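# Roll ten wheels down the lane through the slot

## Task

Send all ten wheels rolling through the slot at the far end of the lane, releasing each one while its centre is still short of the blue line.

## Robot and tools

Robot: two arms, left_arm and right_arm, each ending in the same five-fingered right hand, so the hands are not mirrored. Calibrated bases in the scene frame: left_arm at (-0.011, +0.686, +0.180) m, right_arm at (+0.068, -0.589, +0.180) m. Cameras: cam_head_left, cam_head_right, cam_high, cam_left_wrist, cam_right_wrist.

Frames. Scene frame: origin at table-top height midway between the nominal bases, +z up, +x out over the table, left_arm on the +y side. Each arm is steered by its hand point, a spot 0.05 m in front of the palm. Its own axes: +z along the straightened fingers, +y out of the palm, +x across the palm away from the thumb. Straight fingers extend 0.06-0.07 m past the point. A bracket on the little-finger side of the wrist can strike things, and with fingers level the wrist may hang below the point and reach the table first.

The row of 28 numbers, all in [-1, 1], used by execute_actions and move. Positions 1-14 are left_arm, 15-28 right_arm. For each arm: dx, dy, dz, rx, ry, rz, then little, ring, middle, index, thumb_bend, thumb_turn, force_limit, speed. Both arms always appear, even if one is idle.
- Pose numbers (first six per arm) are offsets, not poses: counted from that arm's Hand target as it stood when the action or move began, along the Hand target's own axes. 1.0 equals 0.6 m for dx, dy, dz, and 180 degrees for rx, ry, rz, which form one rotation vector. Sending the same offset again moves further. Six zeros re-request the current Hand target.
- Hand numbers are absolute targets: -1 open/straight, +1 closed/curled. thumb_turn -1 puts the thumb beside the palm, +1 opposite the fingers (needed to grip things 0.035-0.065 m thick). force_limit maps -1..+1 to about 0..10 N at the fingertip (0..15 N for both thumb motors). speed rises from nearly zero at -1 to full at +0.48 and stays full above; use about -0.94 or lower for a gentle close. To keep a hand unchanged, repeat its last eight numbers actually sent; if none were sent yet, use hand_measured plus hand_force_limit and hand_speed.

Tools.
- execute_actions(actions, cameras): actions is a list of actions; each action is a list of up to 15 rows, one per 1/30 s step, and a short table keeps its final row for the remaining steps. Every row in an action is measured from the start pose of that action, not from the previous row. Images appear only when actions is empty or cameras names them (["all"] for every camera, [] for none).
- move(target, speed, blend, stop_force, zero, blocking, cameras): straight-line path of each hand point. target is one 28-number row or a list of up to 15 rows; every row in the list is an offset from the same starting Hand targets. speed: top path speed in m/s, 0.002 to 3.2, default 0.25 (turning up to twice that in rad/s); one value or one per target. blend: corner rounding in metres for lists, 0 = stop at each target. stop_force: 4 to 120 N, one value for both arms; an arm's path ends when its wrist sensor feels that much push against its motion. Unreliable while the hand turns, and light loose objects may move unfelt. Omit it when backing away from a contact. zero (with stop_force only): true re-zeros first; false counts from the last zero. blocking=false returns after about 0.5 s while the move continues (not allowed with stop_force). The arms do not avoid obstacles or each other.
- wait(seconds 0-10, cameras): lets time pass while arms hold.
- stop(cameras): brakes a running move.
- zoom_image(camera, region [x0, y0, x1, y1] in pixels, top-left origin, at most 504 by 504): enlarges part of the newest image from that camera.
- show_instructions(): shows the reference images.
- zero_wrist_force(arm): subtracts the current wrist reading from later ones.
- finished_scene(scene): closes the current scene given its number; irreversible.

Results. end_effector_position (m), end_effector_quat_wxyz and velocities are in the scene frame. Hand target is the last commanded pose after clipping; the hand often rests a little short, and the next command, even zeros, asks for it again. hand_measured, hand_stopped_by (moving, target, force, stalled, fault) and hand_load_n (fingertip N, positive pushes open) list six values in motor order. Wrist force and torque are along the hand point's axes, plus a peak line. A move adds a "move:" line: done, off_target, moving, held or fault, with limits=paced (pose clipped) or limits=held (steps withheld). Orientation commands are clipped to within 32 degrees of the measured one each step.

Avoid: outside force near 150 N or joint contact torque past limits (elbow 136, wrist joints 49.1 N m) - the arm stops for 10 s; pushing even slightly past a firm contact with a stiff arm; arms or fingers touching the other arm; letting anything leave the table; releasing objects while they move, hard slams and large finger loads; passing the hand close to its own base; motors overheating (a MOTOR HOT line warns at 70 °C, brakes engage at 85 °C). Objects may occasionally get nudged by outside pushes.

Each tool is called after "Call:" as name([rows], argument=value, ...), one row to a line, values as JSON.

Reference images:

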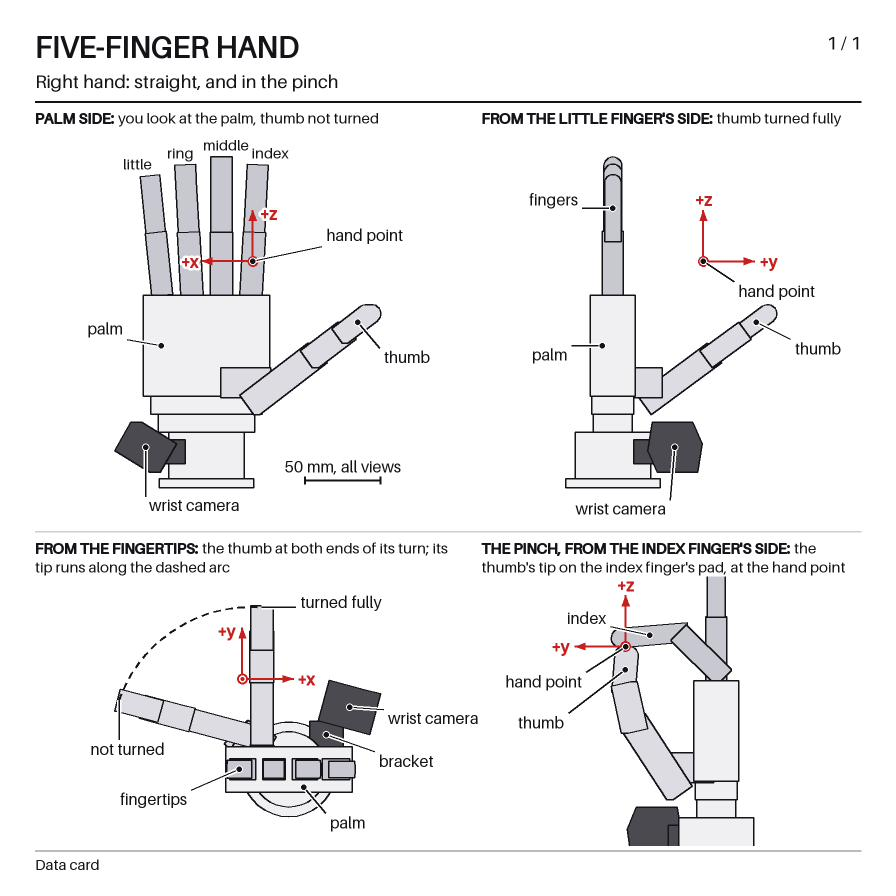

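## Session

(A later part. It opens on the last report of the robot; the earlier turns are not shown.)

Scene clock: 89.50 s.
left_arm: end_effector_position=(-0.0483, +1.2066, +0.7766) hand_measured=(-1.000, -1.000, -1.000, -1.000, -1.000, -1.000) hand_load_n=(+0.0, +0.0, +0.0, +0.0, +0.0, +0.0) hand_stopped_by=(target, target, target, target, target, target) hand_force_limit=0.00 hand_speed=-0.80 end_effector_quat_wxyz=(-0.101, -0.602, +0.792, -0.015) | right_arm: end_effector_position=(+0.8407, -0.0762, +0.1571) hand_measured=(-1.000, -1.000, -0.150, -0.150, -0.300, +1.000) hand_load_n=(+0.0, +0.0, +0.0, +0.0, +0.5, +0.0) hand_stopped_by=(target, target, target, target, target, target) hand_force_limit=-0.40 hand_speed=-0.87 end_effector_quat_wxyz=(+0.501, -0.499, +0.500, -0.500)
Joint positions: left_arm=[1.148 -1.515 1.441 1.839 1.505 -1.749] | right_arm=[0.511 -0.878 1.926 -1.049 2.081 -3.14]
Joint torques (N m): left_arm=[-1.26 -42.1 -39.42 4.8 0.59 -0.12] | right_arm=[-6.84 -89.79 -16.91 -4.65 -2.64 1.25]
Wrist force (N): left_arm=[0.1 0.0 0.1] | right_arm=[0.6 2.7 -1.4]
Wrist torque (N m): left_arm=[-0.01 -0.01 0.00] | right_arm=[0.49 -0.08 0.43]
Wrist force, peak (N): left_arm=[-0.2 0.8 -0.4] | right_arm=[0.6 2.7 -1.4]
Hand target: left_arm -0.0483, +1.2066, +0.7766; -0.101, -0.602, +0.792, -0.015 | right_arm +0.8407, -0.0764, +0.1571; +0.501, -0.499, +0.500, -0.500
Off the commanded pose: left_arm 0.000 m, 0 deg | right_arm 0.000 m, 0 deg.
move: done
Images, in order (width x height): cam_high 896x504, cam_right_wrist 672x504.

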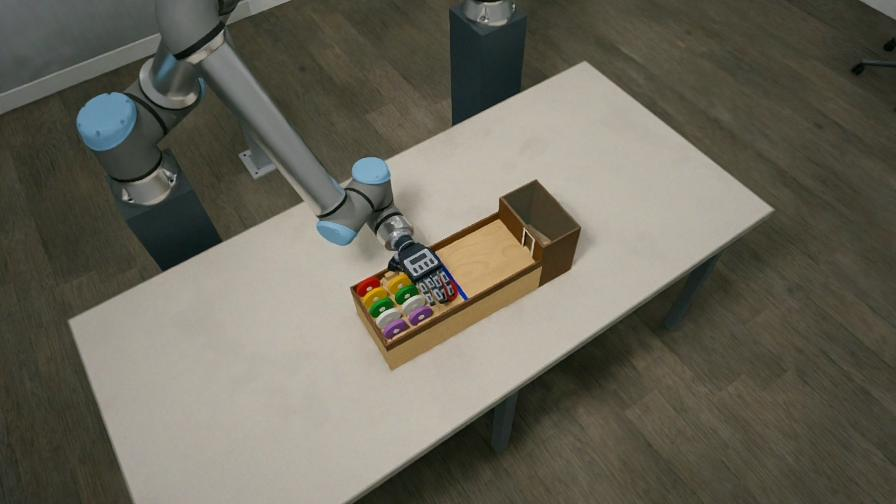

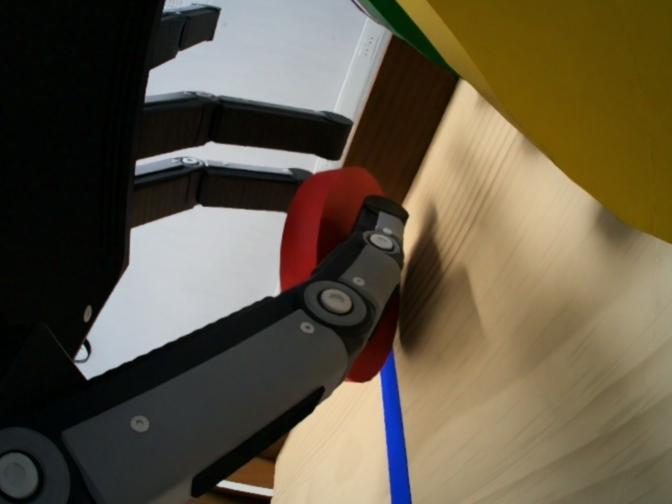

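Call:
move(target=[0,0,0,0,0,0,-1,-1,-1,-1,-1,-1,0,-0.8,-0.0122,0,0,0,0,0,-1,-1,-0.15,-0.15,-0.3,1,-0.4,-0.87], speed=0.05)

Call:
move(target=[0,0,0,0,0,0,-1,-1,-1,-1,-1,-1,0,-0.8,0,0,0,0,0,0,-1,-1,0.35,0.35,0.3,1,-0.4,-0.94], speed=0.05, cameras=["cam_right_wrist", "cam_high"])

Scene clock: 93.87 s.
left_arm: end_effector_position=(-0.0483, +1.2066, +0.7766) hand_measured=(-1.000, -1.000, -1.000, -1.000, -1.000, -1.000) hand_load_n=(+0.0, +0.0, +0.0, +0.0, +0.0, +0.0) hand_stopped_by=(target, target, target, target, target, target) hand_force_limit=0.00 hand_speed=-0.80 end_effector_quat_wxyz=(-0.101, -0.602, +0.792, -0.015) | right_arm: end_effector_position=(+0.8407, -0.0692, +0.1571) hand_measured=(-1.000, -1.000, -0.150, -0.150, -0.300, +1.000) hand_load_n=(+0.0, +0.0, +0.0, +0.0, +0.5, +0.0) hand_stopped_by=(target, target, target, target, target, target) hand_force_limit=-0.40 hand_speed=-0.87 end_effector_quat_wxyz=(+0.501, -0.499, +0.500, -0.500)
Joint positions: left_arm=[1.148 -1.515 1.441 1.839 1.505 -1.749] | right_arm=[0.52 -0.873 1.916 -1.043 2.09 -3.14]
Joint torques (N m): left_arm=[-1.21 -41.53 -39.53 4.78 0.72 -0.36] | right_arm=[13.61 -68.25 -29.79 0.26 3.84 0.88]
Wrist force (N): left_arm=[0.1 0.2 -0.3] | right_arm=[0.4 2.2 -1.4]
Wrist torque (N m): left_arm=[0.05 -0.01 0.02] | right_arm=[0.42 -0.05 0.40]
Wrist force, peak (N): left_arm=[-0.6 0.8 0.4] | right_arm=[0.5 2.9 -1.5]
Hand target: left_arm -0.0483, +1.2066, +0.7766; -0.101, -0.602, +0.792, -0.015 | right_arm +0.8407, -0.0690, +0.1571; +0.501, -0.499, +0.500, -0.500
Off the commanded pose: left_arm 0.000 m, 0 deg | right_arm 0.000 m, 0 deg.
move: done

Scene clock: 96.40 s.
left_arm: end_effector_position=(-0.0483, +1.2066, +0.7766) hand_measured=(-1.000, -1.000, -1.000, -1.000, -1.000, -1.000) hand_load_n=(+0.0, +0.5, +0.0, +0.0, +0.0, +0.0) hand_stopped_by=(target, target, target, target, target, target) hand_force_limit=0.00 hand_speed=-0.80 end_effector_quat_wxyz=(-0.101, -0.602, +0.792, -0.015) | right_arm: end_effector_position=(+0.8407, -0.0690, +0.1571) hand_measured=(-1.000, -1.000, +0.238, +0.102, -0.102, +1.000) hand_load_n=(+0.0, +0.0, +5.5, +5.0, +4.5, +1.5) hand_stopped_by=(target, target, force, force, force, target) hand_force_limit=-0.40 hand_speed=-0.94 end_effector_quat_wxyz=(+0.501, -0.499, +0.500, -0.500)
Joint positions: left_arm=[1.148 -1.515 1.441 1.839 1.505 -1.749] | right_arm=[0.52 -0.873 1.915 -1.043 2.09 -3.14]
Joint torques (N m): left_arm=[-1.99 -43.63 -38.91 4.69 0.8 -0.37] | right_arm=[13.75 -67.48 -29.26 -0.41 3.39 -0.78]
Wrist force (N): left_arm=[-0.4 0.2 0.2] | right_arm=[0.6 2.6 -1.4]
Wrist torque (N m): left_arm=[0.01 0.06 -0.03] | right_arm=[0.45 -0.09 0.41]
Wrist force, peak (N): left_arm=[-0.2 1.0 -0.2] | right_arm=[0.4 2.9 -1.2]
Hand target: left_arm -0.0483, +1.2066, +0.7766; -0.101, -0.602, +0.792, -0.015 | right_arm +0.8407, -0.0690, +0.1571; +0.501, -0.499, +0.500, -0.500
Off the commanded pose: left_arm 0.000 m, 0 deg | right_arm 0.000 m, 0 deg.
move: done
Images, in order (width x height): cam_high 896x504, cam_right_wrist 672x504.

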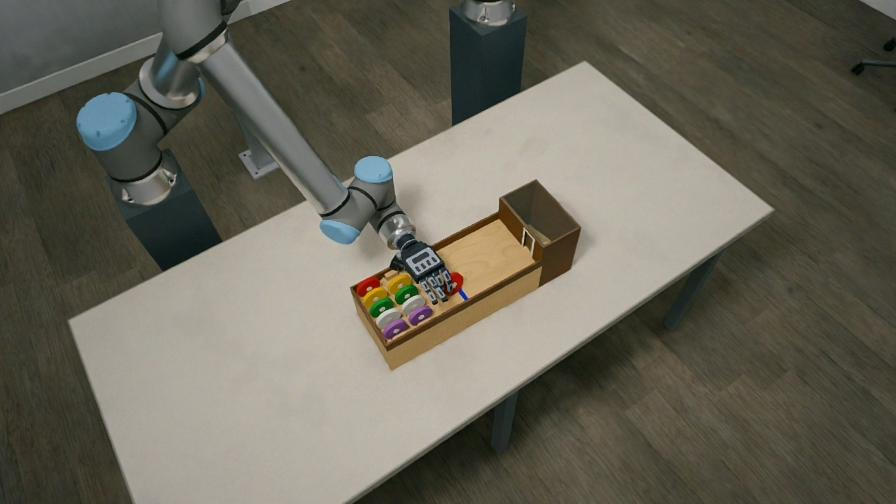

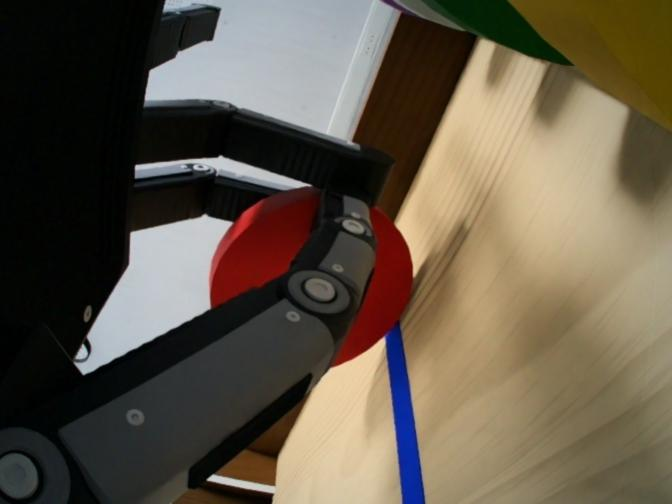

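Call:
move([
  [0,0,0,0,0,0,-1,-1,-1,-1,-1,-1,0,-0.8,0,-0.006,0,0,0,0,-1,-1,0.35,0.35,0.3,1,-0.4,-0.94],
  [0,0,0,0,0,0,-1,-1,-1,-1,-1,-1,0,-0.8,0.05,-0.006,0,0,0,0,-1,-1,0.35,0.35,0.3,1,-0.4,-0.94],
], speed=0.08, cameras=["cam_right_wrist", "cam_high"])

Call:
zoom_image(camera="cam_high", region=[370, 210, 522, 324])

Call:
zoom_image(camera="cam_right_wrist", region=[130, 80, 466, 332])

Scene clock: 98.37 s.
left_arm: end_effector_position=(-0.0483, +1.2066, +0.7766) hand_measured=(-1.000, -1.000, -1.000, -1.000, -1.000, -1.000) hand_load_n=(+0.0, +0.0, +0.0, +0.0, +0.0, +0.0) hand_stopped_by=(target, target, target, target, target, target) hand_force_limit=0.00 hand_speed=-0.80 end_effector_quat_wxyz=(-0.101, -0.602, +0.792, -0.015) | right_arm: end_effector_position=(+0.8407, -0.0989, +0.1606) hand_measured=(-1.000, -1.000, +0.238, +0.102, -0.102, +1.000) hand_load_n=(+0.0, +0.0, +5.5, +5.0, +4.0, +1.5) hand_stopped_by=(target, target, force, force, force, target) hand_force_limit=-0.40 hand_speed=-0.94 end_effector_quat_wxyz=(+0.501, -0.499, +0.500, -0.500)
Joint positions: left_arm=[1.148 -1.515 1.441 1.839 1.505 -1.749] | right_arm=[0.481 -0.897 1.959 -1.063 2.051 -3.14]
Joint torques (N m): left_arm=[-1.35 -42.6 -39.15 4.9 0.75 -0.06] | right_arm=[-10.27 -90.62 -17.57 -4.26 -3.69 1.6]
Wrist force (N): left_arm=[0.0 0.2 -0.1] | right_arm=[0.3 2.8 -1.4]
Wrist torque (N m): left_arm=[0.04 0.01 0.01] | right_arm=[0.48 -0.05 0.39]
Wrist force, peak (N): left_arm=[-0.1 1.0 0.3] | right_arm=[0.2 3.0 -1.2]
Hand target: left_arm -0.0483, +1.2066, +0.7766; -0.101, -0.602, +0.792, -0.015 | right_arm +0.8407, -0.0990, +0.1606; +0.501, -0.499, +0.500, -0.500
Off the commanded pose: left_arm 0.000 m, 0 deg | right_arm 0.000 m, 0 deg.
move: done
Images, in order (width x height): cam_high 896x504, cam_right_wrist 672x504.

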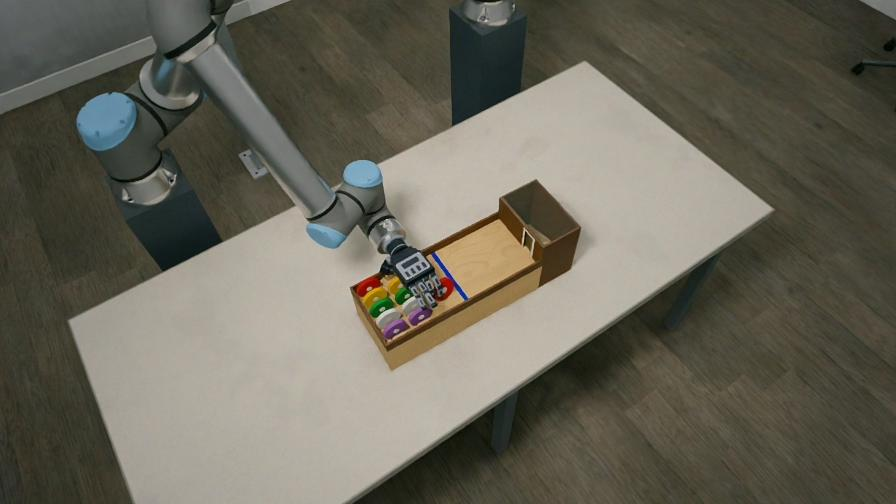

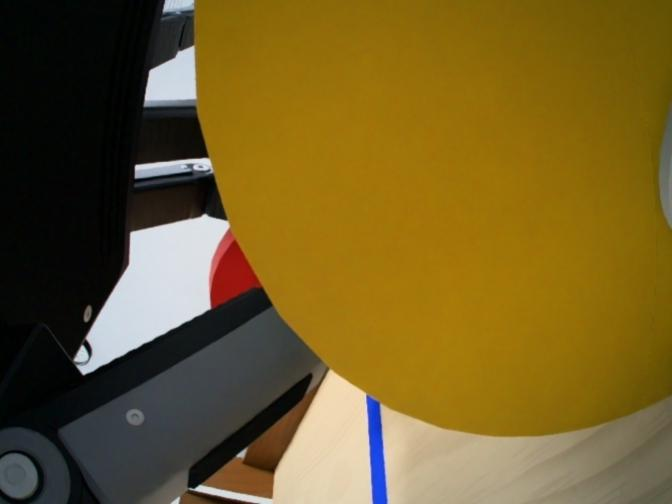

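Scaled by 3.316.

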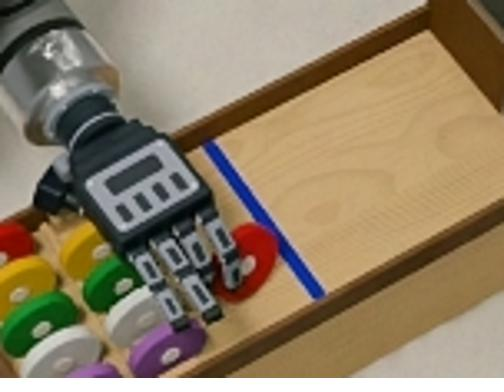

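Scaled by 1.500 from the camera's 672x504 image, which has a finer 960x720 frame.

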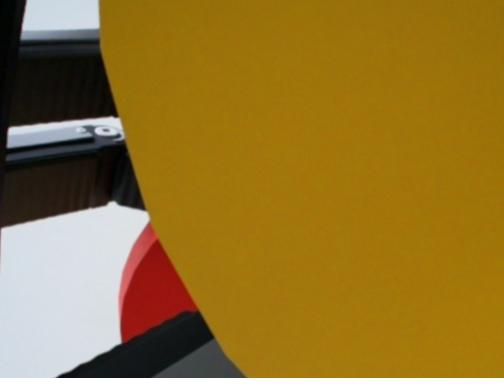

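Call:
move(target=[0,0,0,0,0,0,-1,-1,-1,-1,-1,-1,0,-0.8,0,0.01,0,0,0,0,-1,-1,0.35,0.35,0.3,1,-0.4,-0.94], speed=0.015, stop_force=4)

Call:
move(target=[0,0,0,0,0,0,-1,-1,-1,-1,-1,-1,0,-0.8,0,0,0,0,0,0,-1,-1,0.35,0.35,-0.3,1,-0.4,-0.9], speed=0.05, cameras=["cam_high"])

Call:
zoom_image(camera="cam_high", region=[370, 210, 522, 324])

Scene clock: 100.33 s.
left_arm: end_effector_position=(-0.0483, +1.2066, +0.7766) hand_measured=(-1.000, -1.000, -1.000, -1.000, -1.000, -1.000) hand_load_n=(+0.0, +0.0, +0.0, +0.0, +0.0, +0.0) hand_stopped_by=(target, target, target, target, target, target) hand_force_limit=0.00 hand_speed=-0.80 end_effector_quat_wxyz=(-0.101, -0.602, +0.792, -0.015) | right_arm: end_effector_position=(+0.8407, -0.0990, +0.1546) hand_measured=(-1.000, -1.000, +0.238, +0.102, -0.102, +1.000) hand_load_n=(+0.5, +0.0, +5.5, +5.0, +4.0, +1.5) hand_stopped_by=(target, target, force, force, force, target) hand_force_limit=-0.40 hand_speed=-0.94 end_effector_quat_wxyz=(+0.501, -0.499, +0.500, -0.500)
Joint positions: left_arm=[1.148 -1.515 1.441 1.839 1.505 -1.749] | right_arm=[0.481 -0.888 1.959 -1.072 2.051 -3.14]
Joint torques (N m): left_arm=[-1.86 -42.69 -39.62 4.78 0.85 -0.09] | right_arm=[0.1 -63.64 -28.94 -3.86 -2.06 0.99]
Wrist force (N): left_arm=[0.2 0.0 -0.2] | right_arm=[0.6 2.3 -1.3]
Wrist torque (N m): left_arm=[0.01 -0.04 0.02] | right_arm=[0.46 -0.06 0.40]
Wrist force, peak (N): left_arm=[-0.8 0.4 0.6] | right_arm=[0.4 2.8 -1.2]
Hand target: left_arm -0.0483, +1.2066, +0.7766; -0.101, -0.602, +0.792, -0.015 | right_arm +0.8407, -0.0990, +0.1546; +0.501, -0.499, +0.500, -0.500
Off the commanded pose: left_arm 0.000 m, 0 deg | right_arm 0.000 m, 0 deg.
move: done

Scene clock: 101.97 s.
left_arm: end_effector_position=(-0.0483, +1.2066, +0.7766) hand_measured=(-1.000, -1.000, -1.000, -1.000, -1.000, -1.000) hand_load_n=(+0.0, +0.0, +0.0, +0.0, +0.0, +0.0) hand_stopped_by=(target, target, target, target, target, target) hand_force_limit=0.00 hand_speed=-0.80 end_effector_quat_wxyz=(-0.101, -0.602, +0.792, -0.015) | right_arm: end_effector_position=(+0.8407, -0.0990, +0.1546) hand_measured=(-1.000, -1.000, +0.238, +0.102, -0.300, +1.000) hand_load_n=(+0.0, +0.5, +0.0, +0.0, +0.0, +0.0) hand_stopped_by=(target, target, force, force, target, target) hand_force_limit=-0.40 hand_speed=-0.90 end_effector_quat_wxyz=(+0.501, -0.499, +0.500, -0.500)
Joint positions: left_arm=[1.148 -1.515 1.441 1.839 1.505 -1.749] | right_arm=[0.481 -0.888 1.959 -1.072 2.051 -3.14]
Joint torques (N m): left_arm=[0.92 -42.94 -39.37 4.73 0.69 -0.21] | right_arm=[4.84 -63.58 -27.23 -4.15 -0.03 -0.82]
Wrist force (N): left_arm=[0.1 0.1 0.1] | right_arm=[0.4 2.3 -1.0]
Wrist torque (N m): left_arm=[0.01 -0.01 0.00] | right_arm=[0.44 -0.05 0.38]
Wrist force, peak (N): left_arm=[0.4 0.7 0.6] | right_arm=[0.4 2.7 -1.3]
Hand target: left_arm -0.0483, +1.2066, +0.7766; -0.101, -0.602, +0.792, -0.015 | right_arm +0.8407, -0.0990, +0.1546; +0.501, -0.499, +0.500, -0.500
Off the commanded pose: left_arm 0.000 m, 0 deg | right_arm 0.000 m, 0 deg.
move: done
Images, in order (width x height): cam_high 896x504.

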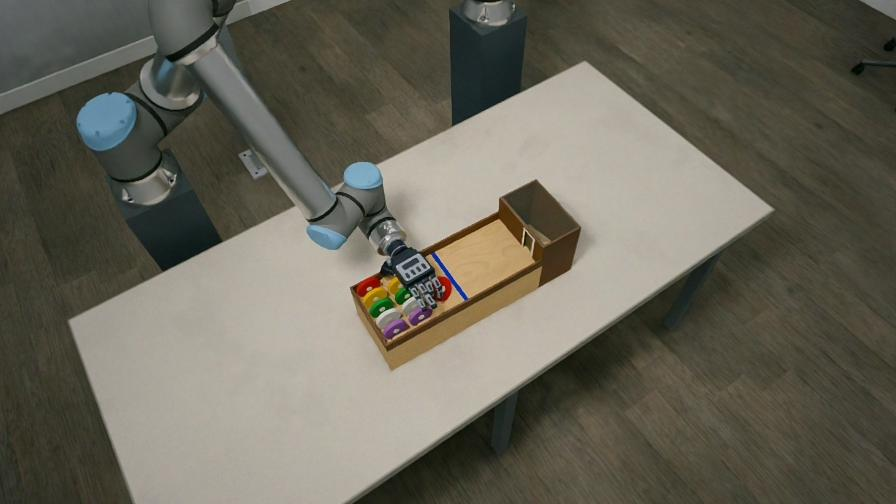

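Scaled by 3.316.

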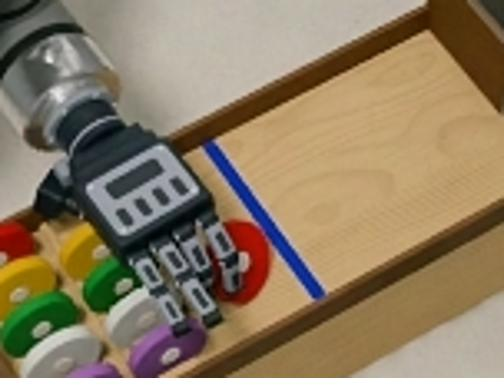

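Call:
move(target=[0,0,0,0,0,0,-1,-1,-1,-1,-1,-1,0,-0.8,0,0,0,0,0,0,-1,-1,-0.25,-0.25,-0.3,1,-0.4,-0.8], speed=0.05)

Call:
move(target=[0,0,0,0,0,0,-1,-1,-1,-1,-1,-1,0,-0.8,-0.05,-0.1,0,0,0,0,-1,-1,-0.25,-0.25,-0.3,1,-0.4,-0.8], speed=0.2, cameras=["cam_high", "cam_right_wrist"])

Call:
zoom_image(camera="cam_high", region=[370, 210, 522, 324])

Scene clock: 103.53 s.
left_arm: end_effector_position=(-0.0483, +1.2066, +0.7766) hand_measured=(-1.000, -1.000, -1.000, -1.000, -1.000, -1.000) hand_load_n=(+0.0, +0.0, +0.0, +0.0, +0.0, +0.0) hand_stopped_by=(target, target, target, target, target, target) hand_force_limit=0.00 hand_speed=-0.80 end_effector_quat_wxyz=(-0.101, -0.602, +0.792, -0.015) | right_arm: end_effector_position=(+0.8407, -0.0990, +0.1546) hand_measured=(-1.000, -1.000, -0.250, -0.250, -0.300, +1.000) hand_load_n=(+0.0, +0.0, +0.0, -0.5, +0.5, +0.0) hand_stopped_by=(target, target, target, target, target, target) hand_force_limit=-0.40 hand_speed=-0.80 end_effector_quat_wxyz=(+0.501, -0.499, +0.500, -0.500)
Joint positions: left_arm=[1.148 -1.515 1.441 1.839 1.505 -1.749] | right_arm=[0.481 -0.888 1.959 -1.072 2.051 -3.14]
Joint torques (N m): left_arm=[-2.07 -41.84 -40.4 4.82 0.67 -0.1] | right_arm=[6.53 -66.86 -27.39 -3.46 1.9 -0.83]
Wrist force (N): left_arm=[0.4 0.6 0.1] | right_arm=[0.5 2.3 -1.1]
Wrist torque (N m): left_arm=[0.08 -0.05 0.04] | right_arm=[0.43 -0.08 0.40]
Wrist force, peak (N): left_arm=[0.1 0.9 0.2] | right_arm=[0.2 2.8 -1.2]
Hand target: left_arm -0.0483, +1.2066, +0.7766; -0.101, -0.602, +0.792, -0.015 | right_arm +0.8407, -0.0990, +0.1546; +0.501, -0.499, +0.500, -0.500
Off the commanded pose: left_arm 0.000 m, 0 deg | right_arm 0.000 m, 0 deg.
move: done

Scene clock: 104.47 s.
left_arm: end_effector_position=(-0.0483, +1.2066, +0.7766) hand_measured=(-1.000, -1.000, -1.000, -1.000, -1.000, -1.000) hand_load_n=(+0.0, +0.0, +0.0, +0.0, +0.0, +0.0) hand_stopped_by=(target, target, target, target, target, target) hand_force_limit=0.00 hand_speed=-0.80 end_effector_quat_wxyz=(-0.101, -0.602, +0.792, -0.015) | right_arm: end_effector_position=(+0.8406, -0.0692, +0.2146) hand_measured=(-1.000, -1.000, -0.250, -0.250, -0.300, +1.000) hand_load_n=(+0.0, +0.0, +0.0, +0.0, +0.5, +0.0) hand_stopped_by=(target, target, target, target, target, target) hand_force_limit=-0.40 hand_speed=-0.80 end_effector_quat_wxyz=(+0.501, -0.499, +0.500, -0.500)
Joint positions: left_arm=[1.148 -1.515 1.441 1.839 1.505 -1.749] | right_arm=[0.52 -0.957 1.915 -0.958 2.09 -3.14]
Joint torques (N m): left_arm=[-1.02 -41.91 -39.71 4.41 0.85 -0.34] | right_arm=[11.89 -86.89 -31.93 -0.19 4.12 2.39]
Wrist force (N): left_arm=[0.2 0.1 0.1] | right_arm=[0.7 2.4 -1.1]
Wrist torque (N m): left_arm=[0.00 -0.03 0.01] | right_arm=[0.43 -0.09 0.44]
Wrist force, peak (N): left_arm=[0.0 0.8 -0.1] | right_arm=[1.0 3.6 -1.1]
Hand target: left_arm -0.0483, +1.2066, +0.7766; -0.101, -0.602, +0.792, -0.015 | right_arm +0.8407, -0.0692, +0.2147; +0.501, -0.499, +0.500, -0.500
Off the commanded pose: left_arm 0.000 m, 0 deg | right_arm 0.000 m, 0 deg.
move: done
Images, in order (width x height): cam_high 896x504, cam_right_wrist 672x504.

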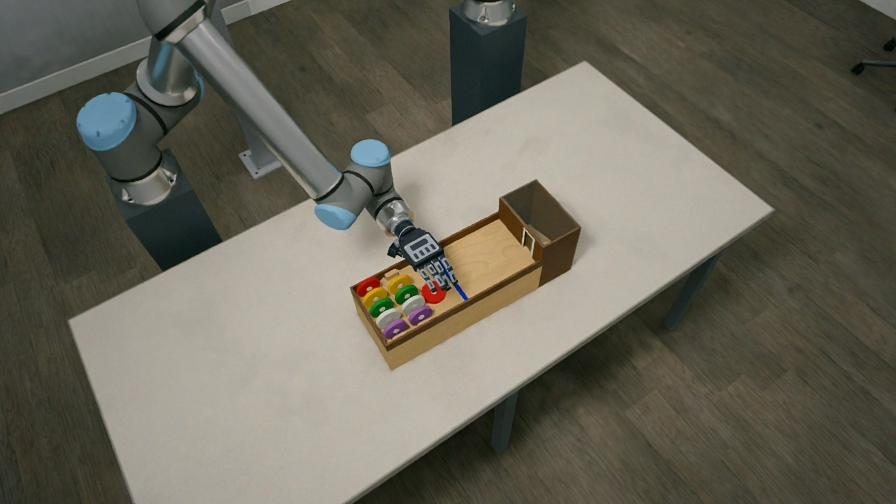

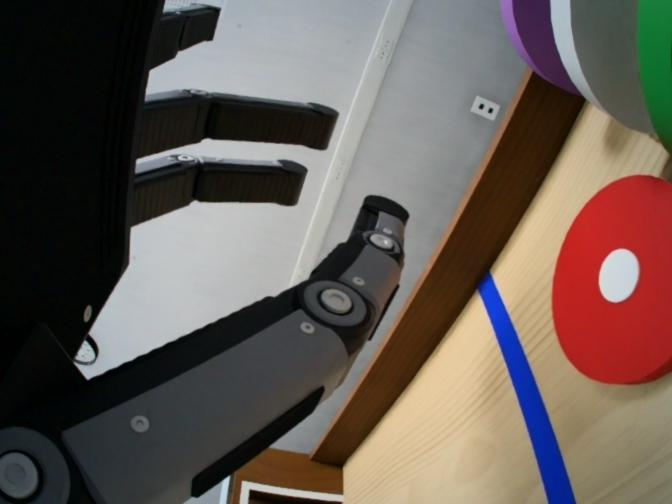

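Scaled by 3.316.

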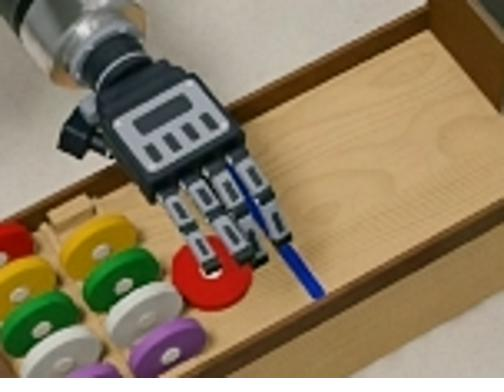

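Call:
zoom_image(camera="cam_right_wrist", region=[420, 120, 672, 420])

Call:
zoom_image(camera="cam_high", region=[400, 240, 480, 320])

Scaled by 1.680 from the camera's 672x504 image, which has a finer 960x720 frame.

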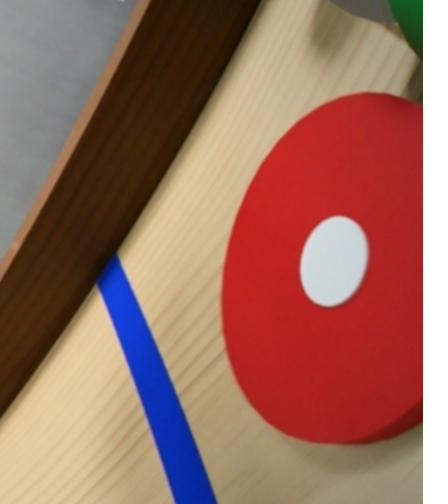

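Scaled by 6.300.

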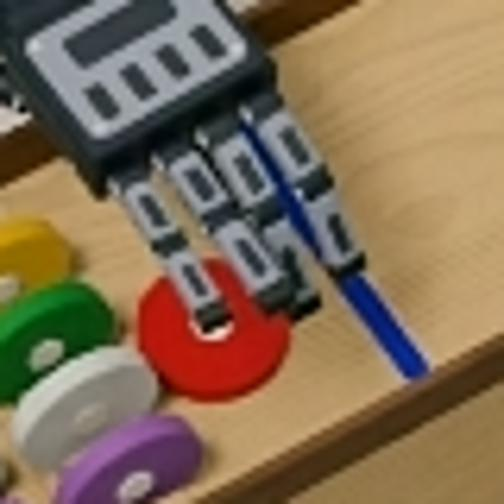

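Call:
move(target=[0,0,0,0,0,0,-1,-1,-1,-1,-1,-1,0,-0.8,0.0413,0,0.089,-0.111,0,0,-1,-1,-1,-1,-1,1,-0.4,0], speed=0.25, cameras=["cam_high", "cam_right_wrist"])

Call:
zoom_image(camera="cam_high", region=[370, 210, 522, 324])

Scene clock: 113.67 s.
left_arm: end_effector_position=(-0.0483, +1.2066, +0.7766) hand_measured=(-1.000, -1.000, -1.000, -1.000, -1.000, -1.000) hand_load_n=(+0.0, +0.0, +0.0, +0.0, +0.0, +0.0) hand_stopped_by=(target, target, target, target, target, target) hand_force_limit=0.00 hand_speed=-0.80 end_effector_quat_wxyz=(-0.101, -0.602, +0.792, -0.015) | right_arm: end_effector_position=(+0.8940, -0.0939, +0.2147) hand_measured=(-1.000, -1.000, -1.000, -1.000, -1.000, +1.000) hand_load_n=(+0.0, +0.0, +0.0, +0.0, +0.0, +0.0) hand_stopped_by=(target, target, target, target, target, target) hand_force_limit=-0.40 hand_speed=0.00 end_effector_quat_wxyz=(-0.407, +0.579, -0.579, +0.405)
Joint positions: left_arm=[1.148 -1.515 1.441 1.839 1.505 -1.749] | right_arm=[0.43 -0.949 1.688 -0.36 1.972 -2.985]
Joint torques (N m): left_arm=[-0.27 -42.31 -38.8 4.95 0.56 -0.24] | right_arm=[-7.37 -70.43 -38.48 1.32 -2.92 2.02]
Wrist force (N): left_arm=[-0.7 0.5 0.4] | right_arm=[0.4 1.9 -0.5]
Wrist torque (N m): left_arm=[0.04 0.10 -0.03] | right_arm=[0.33 -0.06 0.14]
Wrist force, peak (N): left_arm=[0.1 1.0 0.3] | right_arm=[0.3 3.0 -1.8]
Hand target: left_arm -0.0483, +1.2066, +0.7766; -0.101, -0.602, +0.792, -0.015 | right_arm +0.8941, -0.0939, +0.2147; -0.407, +0.579, -0.579, +0.405
Off the commanded pose: left_arm 0.000 m, 0 deg | right_arm 0.000 m, 0 deg.
move: done
Images, in order (width x height): cam_high 896x504, cam_right_wrist 672x504.

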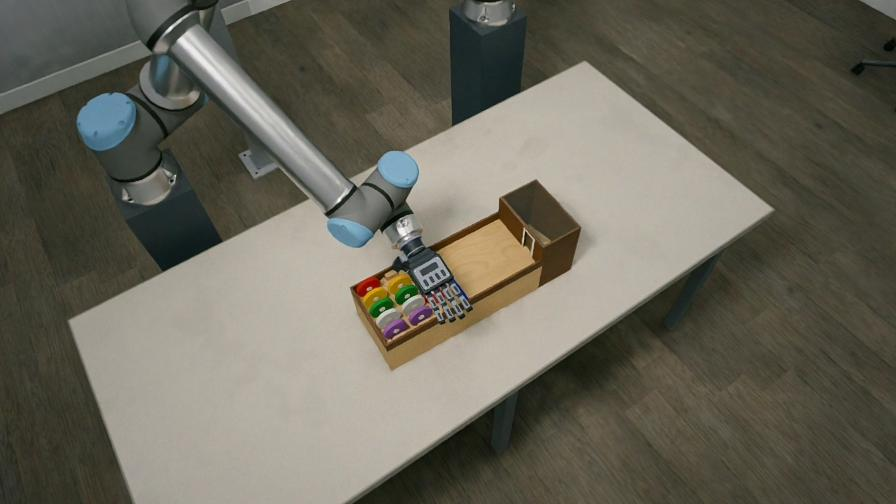

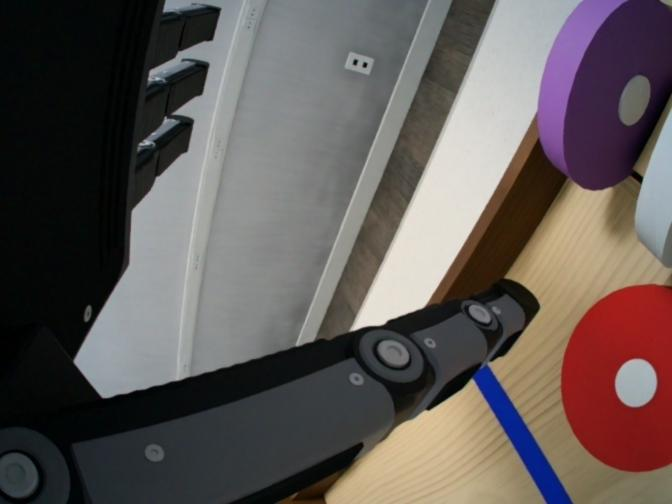

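Scaled by 3.316.

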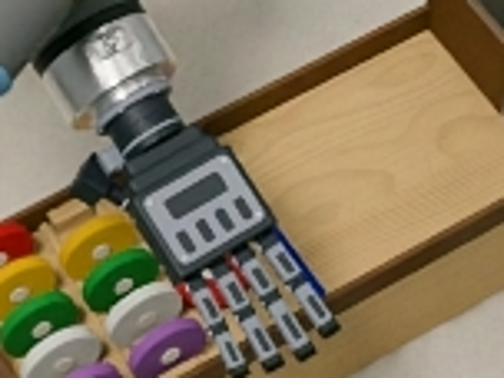

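Call:
move(target=[0,0,0,0,0,0,-1,-1,-1,-1,-1,-1,0,-0.8,0,0.0982,0.0357,0,0,0,-1,-1,-1,-1,-1,1,-0.4,0], speed=0.06, stop_force=5, cameras=["cam_right_wrist"])

Scene clock: 116.80 s.
left_arm: end_effector_position=(-0.0483, +1.2066, +0.7766) hand_measured=(-1.000, -1.000, -1.000, -1.000, -1.000, -1.000) hand_load_n=(+0.0, +0.0, +0.5, +0.0, +0.0, +0.0) hand_stopped_by=(target, target, target, target, target, target) hand_force_limit=0.00 hand_speed=-0.80 end_effector_quat_wxyz=(-0.101, -0.602, +0.792, -0.015) | right_arm: end_effector_position=(+0.8940, -0.0939, +0.1617) hand_measured=(-1.000, -1.000, -1.000, -1.000, -1.000, +1.000) hand_load_n=(+0.0, +0.0, +0.0, -0.5, -1.0, -0.5) hand_stopped_by=(target, target, target, target, target, target) hand_force_limit=-0.40 hand_speed=0.00 end_effector_quat_wxyz=(-0.406, +0.579, -0.579, +0.405)
Joint positions: left_arm=[1.148 -1.515 1.441 1.839 1.505 -1.749] | right_arm=[0.43 -0.888 1.701 -0.434 1.972 -2.985]
Joint torques (N m): left_arm=[-2.56 -43.32 -39.64 4.59 0.86 -0.3] | right_arm=[-9.04 -89.89 -32.04 1.21 -1.26 -3.17]
Wrist force (N): left_arm=[-0.3 0.2 0.6] | right_arm=[0.8 -2.7 -2.9]
Wrist torque (N m): left_arm=[0.00 0.02 -0.01] | right_arm=[0.04 -0.07 0.10]
Wrist force, peak (N): left_arm=[-0.1 0.0 1.0] | right_arm=[-0.6 -54.9 -38.8]
Hand target: left_arm -0.0483, +1.2066, +0.7766; -0.101, -0.602, +0.792, -0.015 | right_arm +0.8940, -0.0939, +0.1617; -0.406, +0.579, -0.579, +0.405 (not the last commanded pose)
Off the commanded pose: left_arm 0.000 m, 0 deg | right_arm 0.010 m, 0 deg.
move: contact (right_arm)
Images, in order (width x height): cam_right_wrist 672x504.

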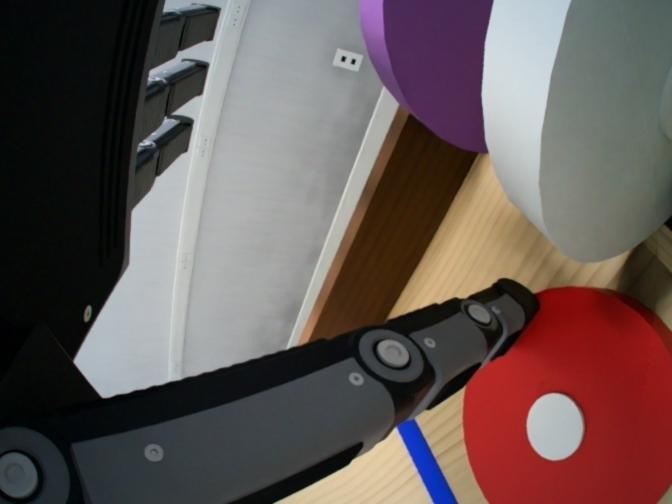

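Call:
move([
  [0,0,0,0,0,0,-1,-1,-1,-1,-1,-1,0,-0.8,0,-0.0157,-0.0057,0,0,0,-1,-1,-1,-1,-1,1,-0.4,0],
  [0,0,0,0,0,0,-1,-1,-1,-1,-1,-1,0,-0.8,0,-0.0254,0.0212,0,0,0,-1,-1,-1,-1,-1,1,-0.4,0],
], speed=0.08, cameras=["cam_right_wrist"])

Scene clock: 118.70 s.
left_arm: end_effector_position=(-0.0483, +1.2066, +0.7766) hand_measured=(-1.000, -1.000, -1.000, -1.000, -1.000, -1.000) hand_load_n=(+0.0, +0.0, +0.0, +0.0, +0.0, +0.0) hand_stopped_by=(target, target, target, target, target, target) hand_force_limit=0.00 hand_speed=-0.80 end_effector_quat_wxyz=(-0.101, -0.602, +0.792, -0.015) | right_arm: end_effector_position=(+0.9111, -0.0939, +0.1717) hand_measured=(-1.000, -1.000, -1.000, -1.000, -1.000, +1.000) hand_load_n=(+0.0, +0.0, +0.0, +0.0, +0.5, +0.0) hand_stopped_by=(target, target, target, target, target, target) hand_force_limit=-0.40 hand_speed=0.00 end_effector_quat_wxyz=(-0.407, +0.579, -0.579, +0.405)
Joint positions: left_arm=[1.148 -1.515 1.441 1.839 1.505 -1.749] | right_arm=[0.421 -0.884 1.668 -0.406 1.963 -2.988]
Joint torques (N m): left_arm=[-1.54 -39.58 -39.81 4.67 0.73 0] | right_arm=[-11.57 -74.79 -35.7 1.1 -2.58 -3.35]
Wrist force (N): left_arm=[-0.1 -0.1 -0.2] | right_arm=[0.4 1.8 -0.6]
Wrist torque (N m): left_arm=[0.00 0.03 -0.02] | right_arm=[0.31 -0.07 0.48]
Wrist force, peak (N): left_arm=[0.2 0.7 0.2] | right_arm=[0.7 -2.7 -3.3]
Hand target: left_arm -0.0483, +1.2066, +0.7766; -0.101, -0.602, +0.792, -0.015 | right_arm +0.9112, -0.0939, +0.1717; -0.406, +0.579, -0.579, +0.405
Off the commanded pose: left_arm 0.000 m, 0 deg | right_arm 0.000 m, 0 deg.
move: done
Images, in order (width x height): cam_right_wrist 672x504.

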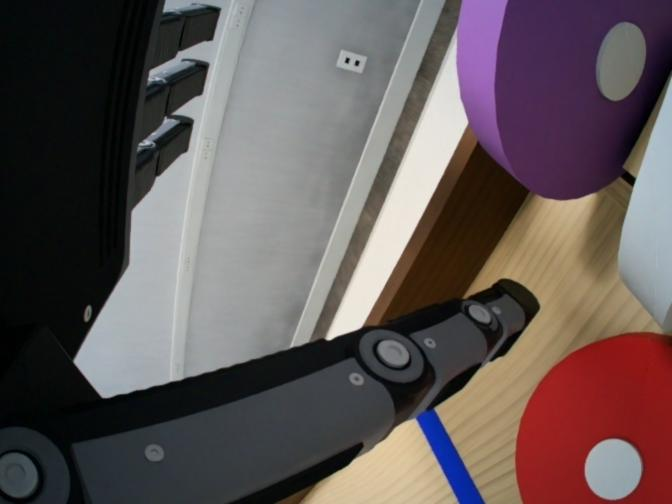

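Call:
move(target=[0,0,0,0,0,0,-1,-1,-1,-1,-1,-1,0,-0.8,0,0.0387,0.0141,0,0,0,-1,-1,-1,-1,-1,1,-0.4,0], speed=0.02, stop_force=4, cameras=["cam_right_wrist"])

Scene clock: 122.83 s.
left_arm: end_effector_position=(-0.0483, +1.2066, +0.7766) hand_measured=(-1.000, -1.000, -1.000, -1.000, -1.000, -1.000) hand_load_n=(+0.0, +0.0, +0.0, +0.0, +0.0, +0.0) hand_stopped_by=(target, target, target, target, target, target) hand_force_limit=0.00 hand_speed=-0.80 end_effector_quat_wxyz=(-0.101, -0.602, +0.792, -0.015) | right_arm: end_effector_position=(+0.9112, -0.0939, +0.1518) hand_measured=(-1.000, -1.000, -1.000, -1.000, -1.000, +1.000) hand_load_n=(+0.0, +0.0, +0.0, +0.0, +0.0, +0.0) hand_stopped_by=(target, target, target, target, target, target) hand_force_limit=-0.40 hand_speed=0.00 end_effector_quat_wxyz=(-0.406, +0.579, -0.579, +0.405)
Joint positions: left_arm=[1.148 -1.515 1.441 1.839 1.505 -1.749] | right_arm=[0.421 -0.86 1.671 -0.433 1.963 -2.988]
Joint torques (N m): left_arm=[-2.52 -42.84 -39.65 4.74 0.68 -0.17] | right_arm=[-0.97 -96.29 -30.81 1.79 0.29 -0.79]
Wrist force (N): left_arm=[0.1 0.3 0.1] | right_arm=[0.5 -1.1 -2.7]
Wrist torque (N m): left_arm=[0.04 -0.02 0.01] | right_arm=[0.11 -0.07 0.46]
Wrist force, peak (N): left_arm=[-0.2 0.7 0.7] | right_arm=[-0.5 -16.2 -13.2]
Hand target: left_arm -0.0483, +1.2066, +0.7766; -0.101, -0.602, +0.792, -0.015 | right_arm +0.9112, -0.0939, +0.1518; -0.406, +0.579, -0.579, +0.405 (not the last commanded pose)
Off the commanded pose: left_arm 0.000 m, 0 deg | right_arm 0.005 m, 0 deg.
move: contact (right_arm)
Images, in order (width x height): cam_right_wrist 672x504.

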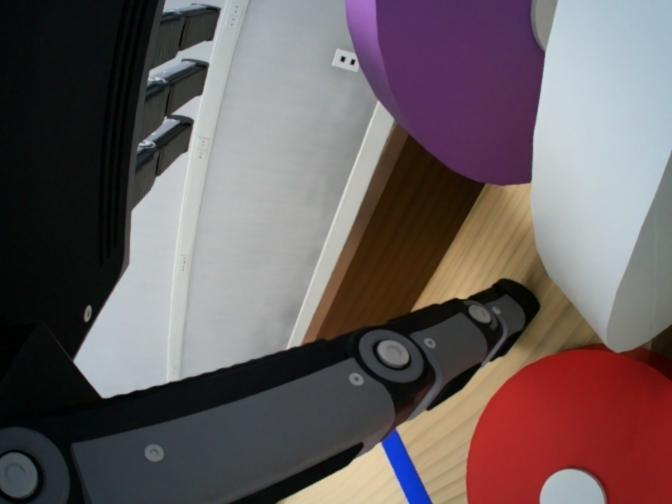

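Call:
move([
  [0,0,0,0,0,0,-1,-1,-1,-1,-1,-1,0,-0.8,0,-0.0047,-0.0017,0,0,0,-1,-1,-1,-1,-1,1,-0.4,0],
  [0,0,0,0,0,0,-1,-1,-1,-1,-1,-1,0,-0.8,0,0.0341,-0.1082,0,0,0,-1,-1,-1,-1,-1,1,-0.4,0],
], speed=0.06, cameras=["cam_right_wrist", "cam_high"])

Call:
zoom_image(camera="cam_high", region=[370, 210, 522, 324])

Scene clock: 125.97 s.
left_arm: end_effector_position=(-0.0483, +1.2066, +0.7766) hand_measured=(-1.000, -1.000, -1.000, -1.000, -1.000, -1.000) hand_load_n=(+0.0, +0.0, +0.0, +0.0, +0.0, +0.0) hand_stopped_by=(target, target, target, target, target, target) hand_force_limit=0.00 hand_speed=-0.80 end_effector_quat_wxyz=(-0.101, -0.602, +0.792, -0.015) | right_arm: end_effector_position=(+0.8433, -0.0939, +0.1547) hand_measured=(-1.000, -1.000, -1.000, -1.000, -1.000, +1.000) hand_load_n=(+0.0, +0.0, -0.5, +0.0, +0.0, +0.0) hand_stopped_by=(target, target, target, target, target, target) hand_force_limit=-0.40 hand_speed=0.00 end_effector_quat_wxyz=(-0.406, +0.579, -0.579, +0.405)
Joint positions: left_arm=[1.148 -1.515 1.441 1.839 1.505 -1.749] | right_arm=[0.461 -0.923 1.79 -0.483 2.001 -2.972]
Joint torques (N m): left_arm=[-1.27 -41.46 -39.96 4.71 1.04 -0.32] | right_arm=[16.2 -90.67 -22.51 -2.6 4.16 1.81]
Wrist force (N): left_arm=[-0.1 0.4 -0.4] | right_arm=[0.3 1.9 -0.3]
Wrist torque (N m): left_arm=[0.08 0.04 0.01] | right_arm=[0.33 -0.04 0.14]
Wrist force, peak (N): left_arm=[-0.2 0.9 0.6] | right_arm=[0.4 -1.1 -3.0]
Hand target: left_arm -0.0483, +1.2066, +0.7766; -0.101, -0.602, +0.792, -0.015 | right_arm +0.8432, -0.0939, +0.1547; -0.406, +0.579, -0.579, +0.405
Off the commanded pose: left_arm 0.000 m, 0 deg | right_arm 0.000 m, 0 deg.
move: done
Images, in order (width x height): cam_high 896x504, cam_right_wrist 672x504.

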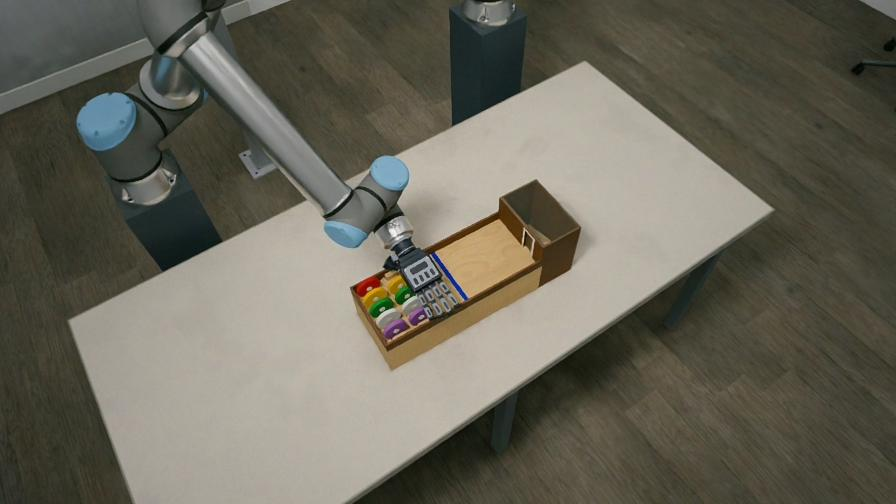

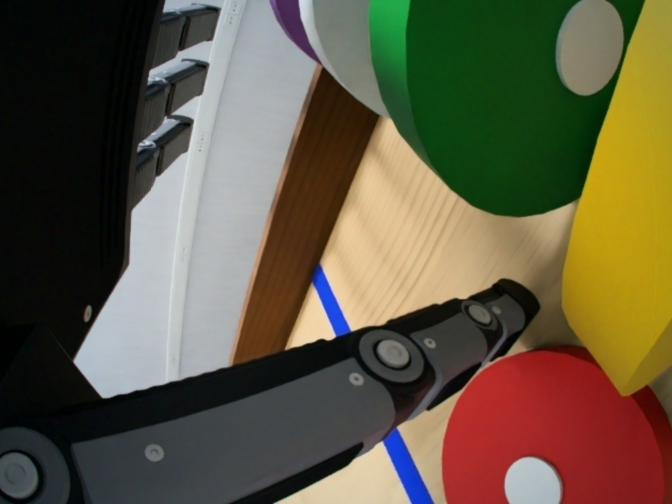

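Scaled by 3.316.

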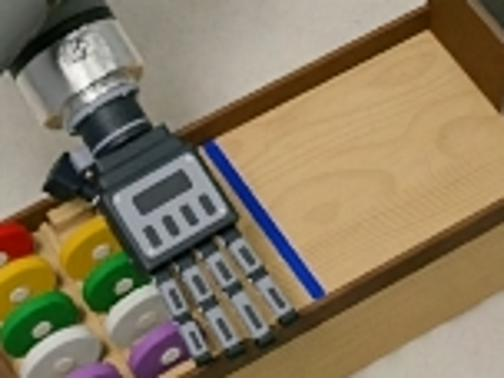

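Call:
move([
  [0,0,0,0,0,0,-1,-1,-1,-1,-1,-1,0,-0.8,0,-0.1253,-0.0456,0,0,0,-1,-1,-1,-1,-1,1,-0.4,0],
  [0,0,0,0,0,0,-1,-1,-1,-1,-1,-1,0,-0.8,0.110,-0.0493,-0.1827,0.111,0,0,-1,-1,-0.08,-0.08,-0.17,1,-0.4,0],
], speed=0.25, cameras=["cam_right_wrist", "cam_high"])

Call:
zoom_image(camera="cam_high", region=[340, 210, 492, 324])

Scene clock: 130.37 s.
left_arm: end_effector_position=(-0.0483, +1.2066, +0.7766) hand_measured=(-1.000, -1.000, -1.000, -1.000, -1.000, -1.000) hand_load_n=(+0.0, +0.0, +0.0, +0.0, +0.0, +0.0) hand_stopped_by=(target, target, target, target, target, target) hand_force_limit=0.00 hand_speed=-0.80 end_effector_quat_wxyz=(-0.101, -0.602, +0.792, -0.015) | right_arm: end_effector_position=(+0.7503, -0.1600, +0.2197) hand_measured=(-1.000, -1.000, -0.080, -0.080, -0.170, +1.000) hand_load_n=(+0.0, +0.0, +0.0, +0.0, +0.0, +0.0) hand_stopped_by=(target, target, target, target, target, target) hand_force_limit=-0.40 hand_speed=0.00 end_effector_quat_wxyz=(+0.501, -0.499, +0.500, -0.500)
Joint positions: left_arm=[1.148 -1.515 1.441 1.839 1.505 -1.749] | right_arm=[0.458 -1.093 2.178 -1.085 2.028 -3.14]
Joint torques (N m): left_arm=[-0.8 -41.11 -40.14 4.56 0.87 -0.24] | right_arm=[-7.8 -50.02 -15.31 -3.71 -2.87 -3.15]
Wrist force (N): left_arm=[-0.4 0.5 0.2] | right_arm=[0.5 2.4 -1.2]
Wrist torque (N m): left_arm=[0.07 0.05 0.00] | right_arm=[0.46 -0.08 0.55]
Wrist force, peak (N): left_arm=[0.0 1.0 0.1] | right_arm=[0.9 3.2 -2.4]
Hand target: left_arm -0.0483, +1.2066, +0.7766; -0.101, -0.602, +0.792, -0.015 | right_arm +0.7503, -0.1600, +0.2197; +0.501, -0.499, +0.500, -0.500
Off the commanded pose: left_arm 0.000 m, 0 deg | right_arm 0.000 m, 0 deg.
move: done
Images, in order (width x height): cam_high 896x504, cam_right_wrist 672x504.

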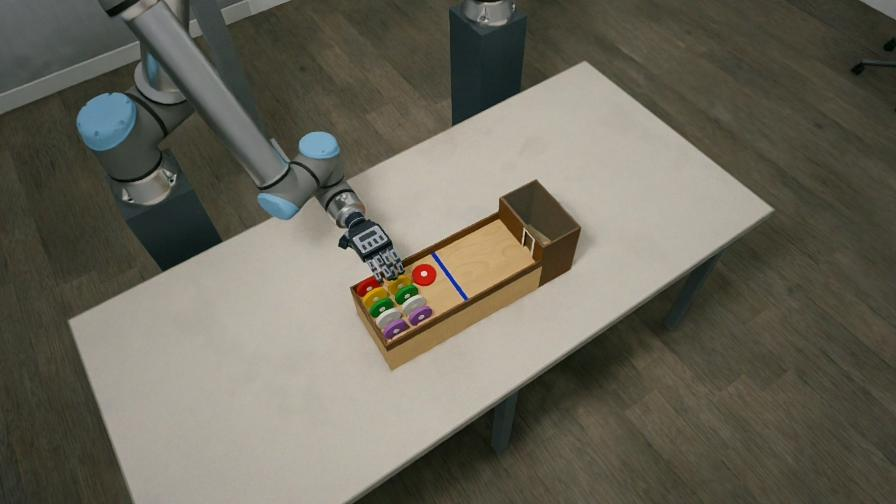

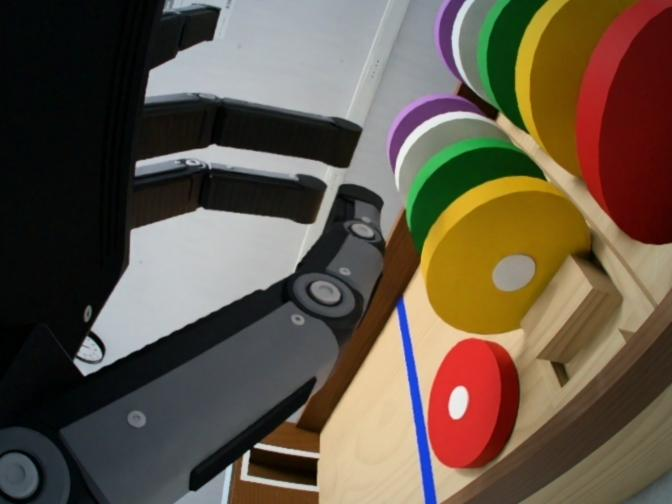

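Scaled by 3.316.

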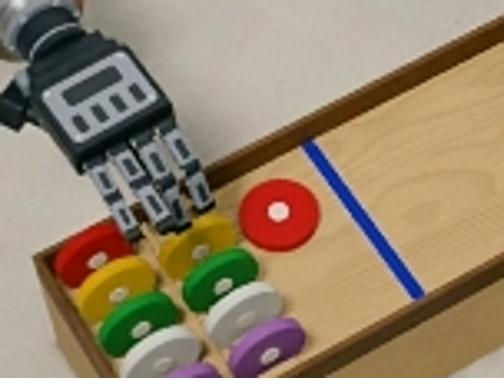

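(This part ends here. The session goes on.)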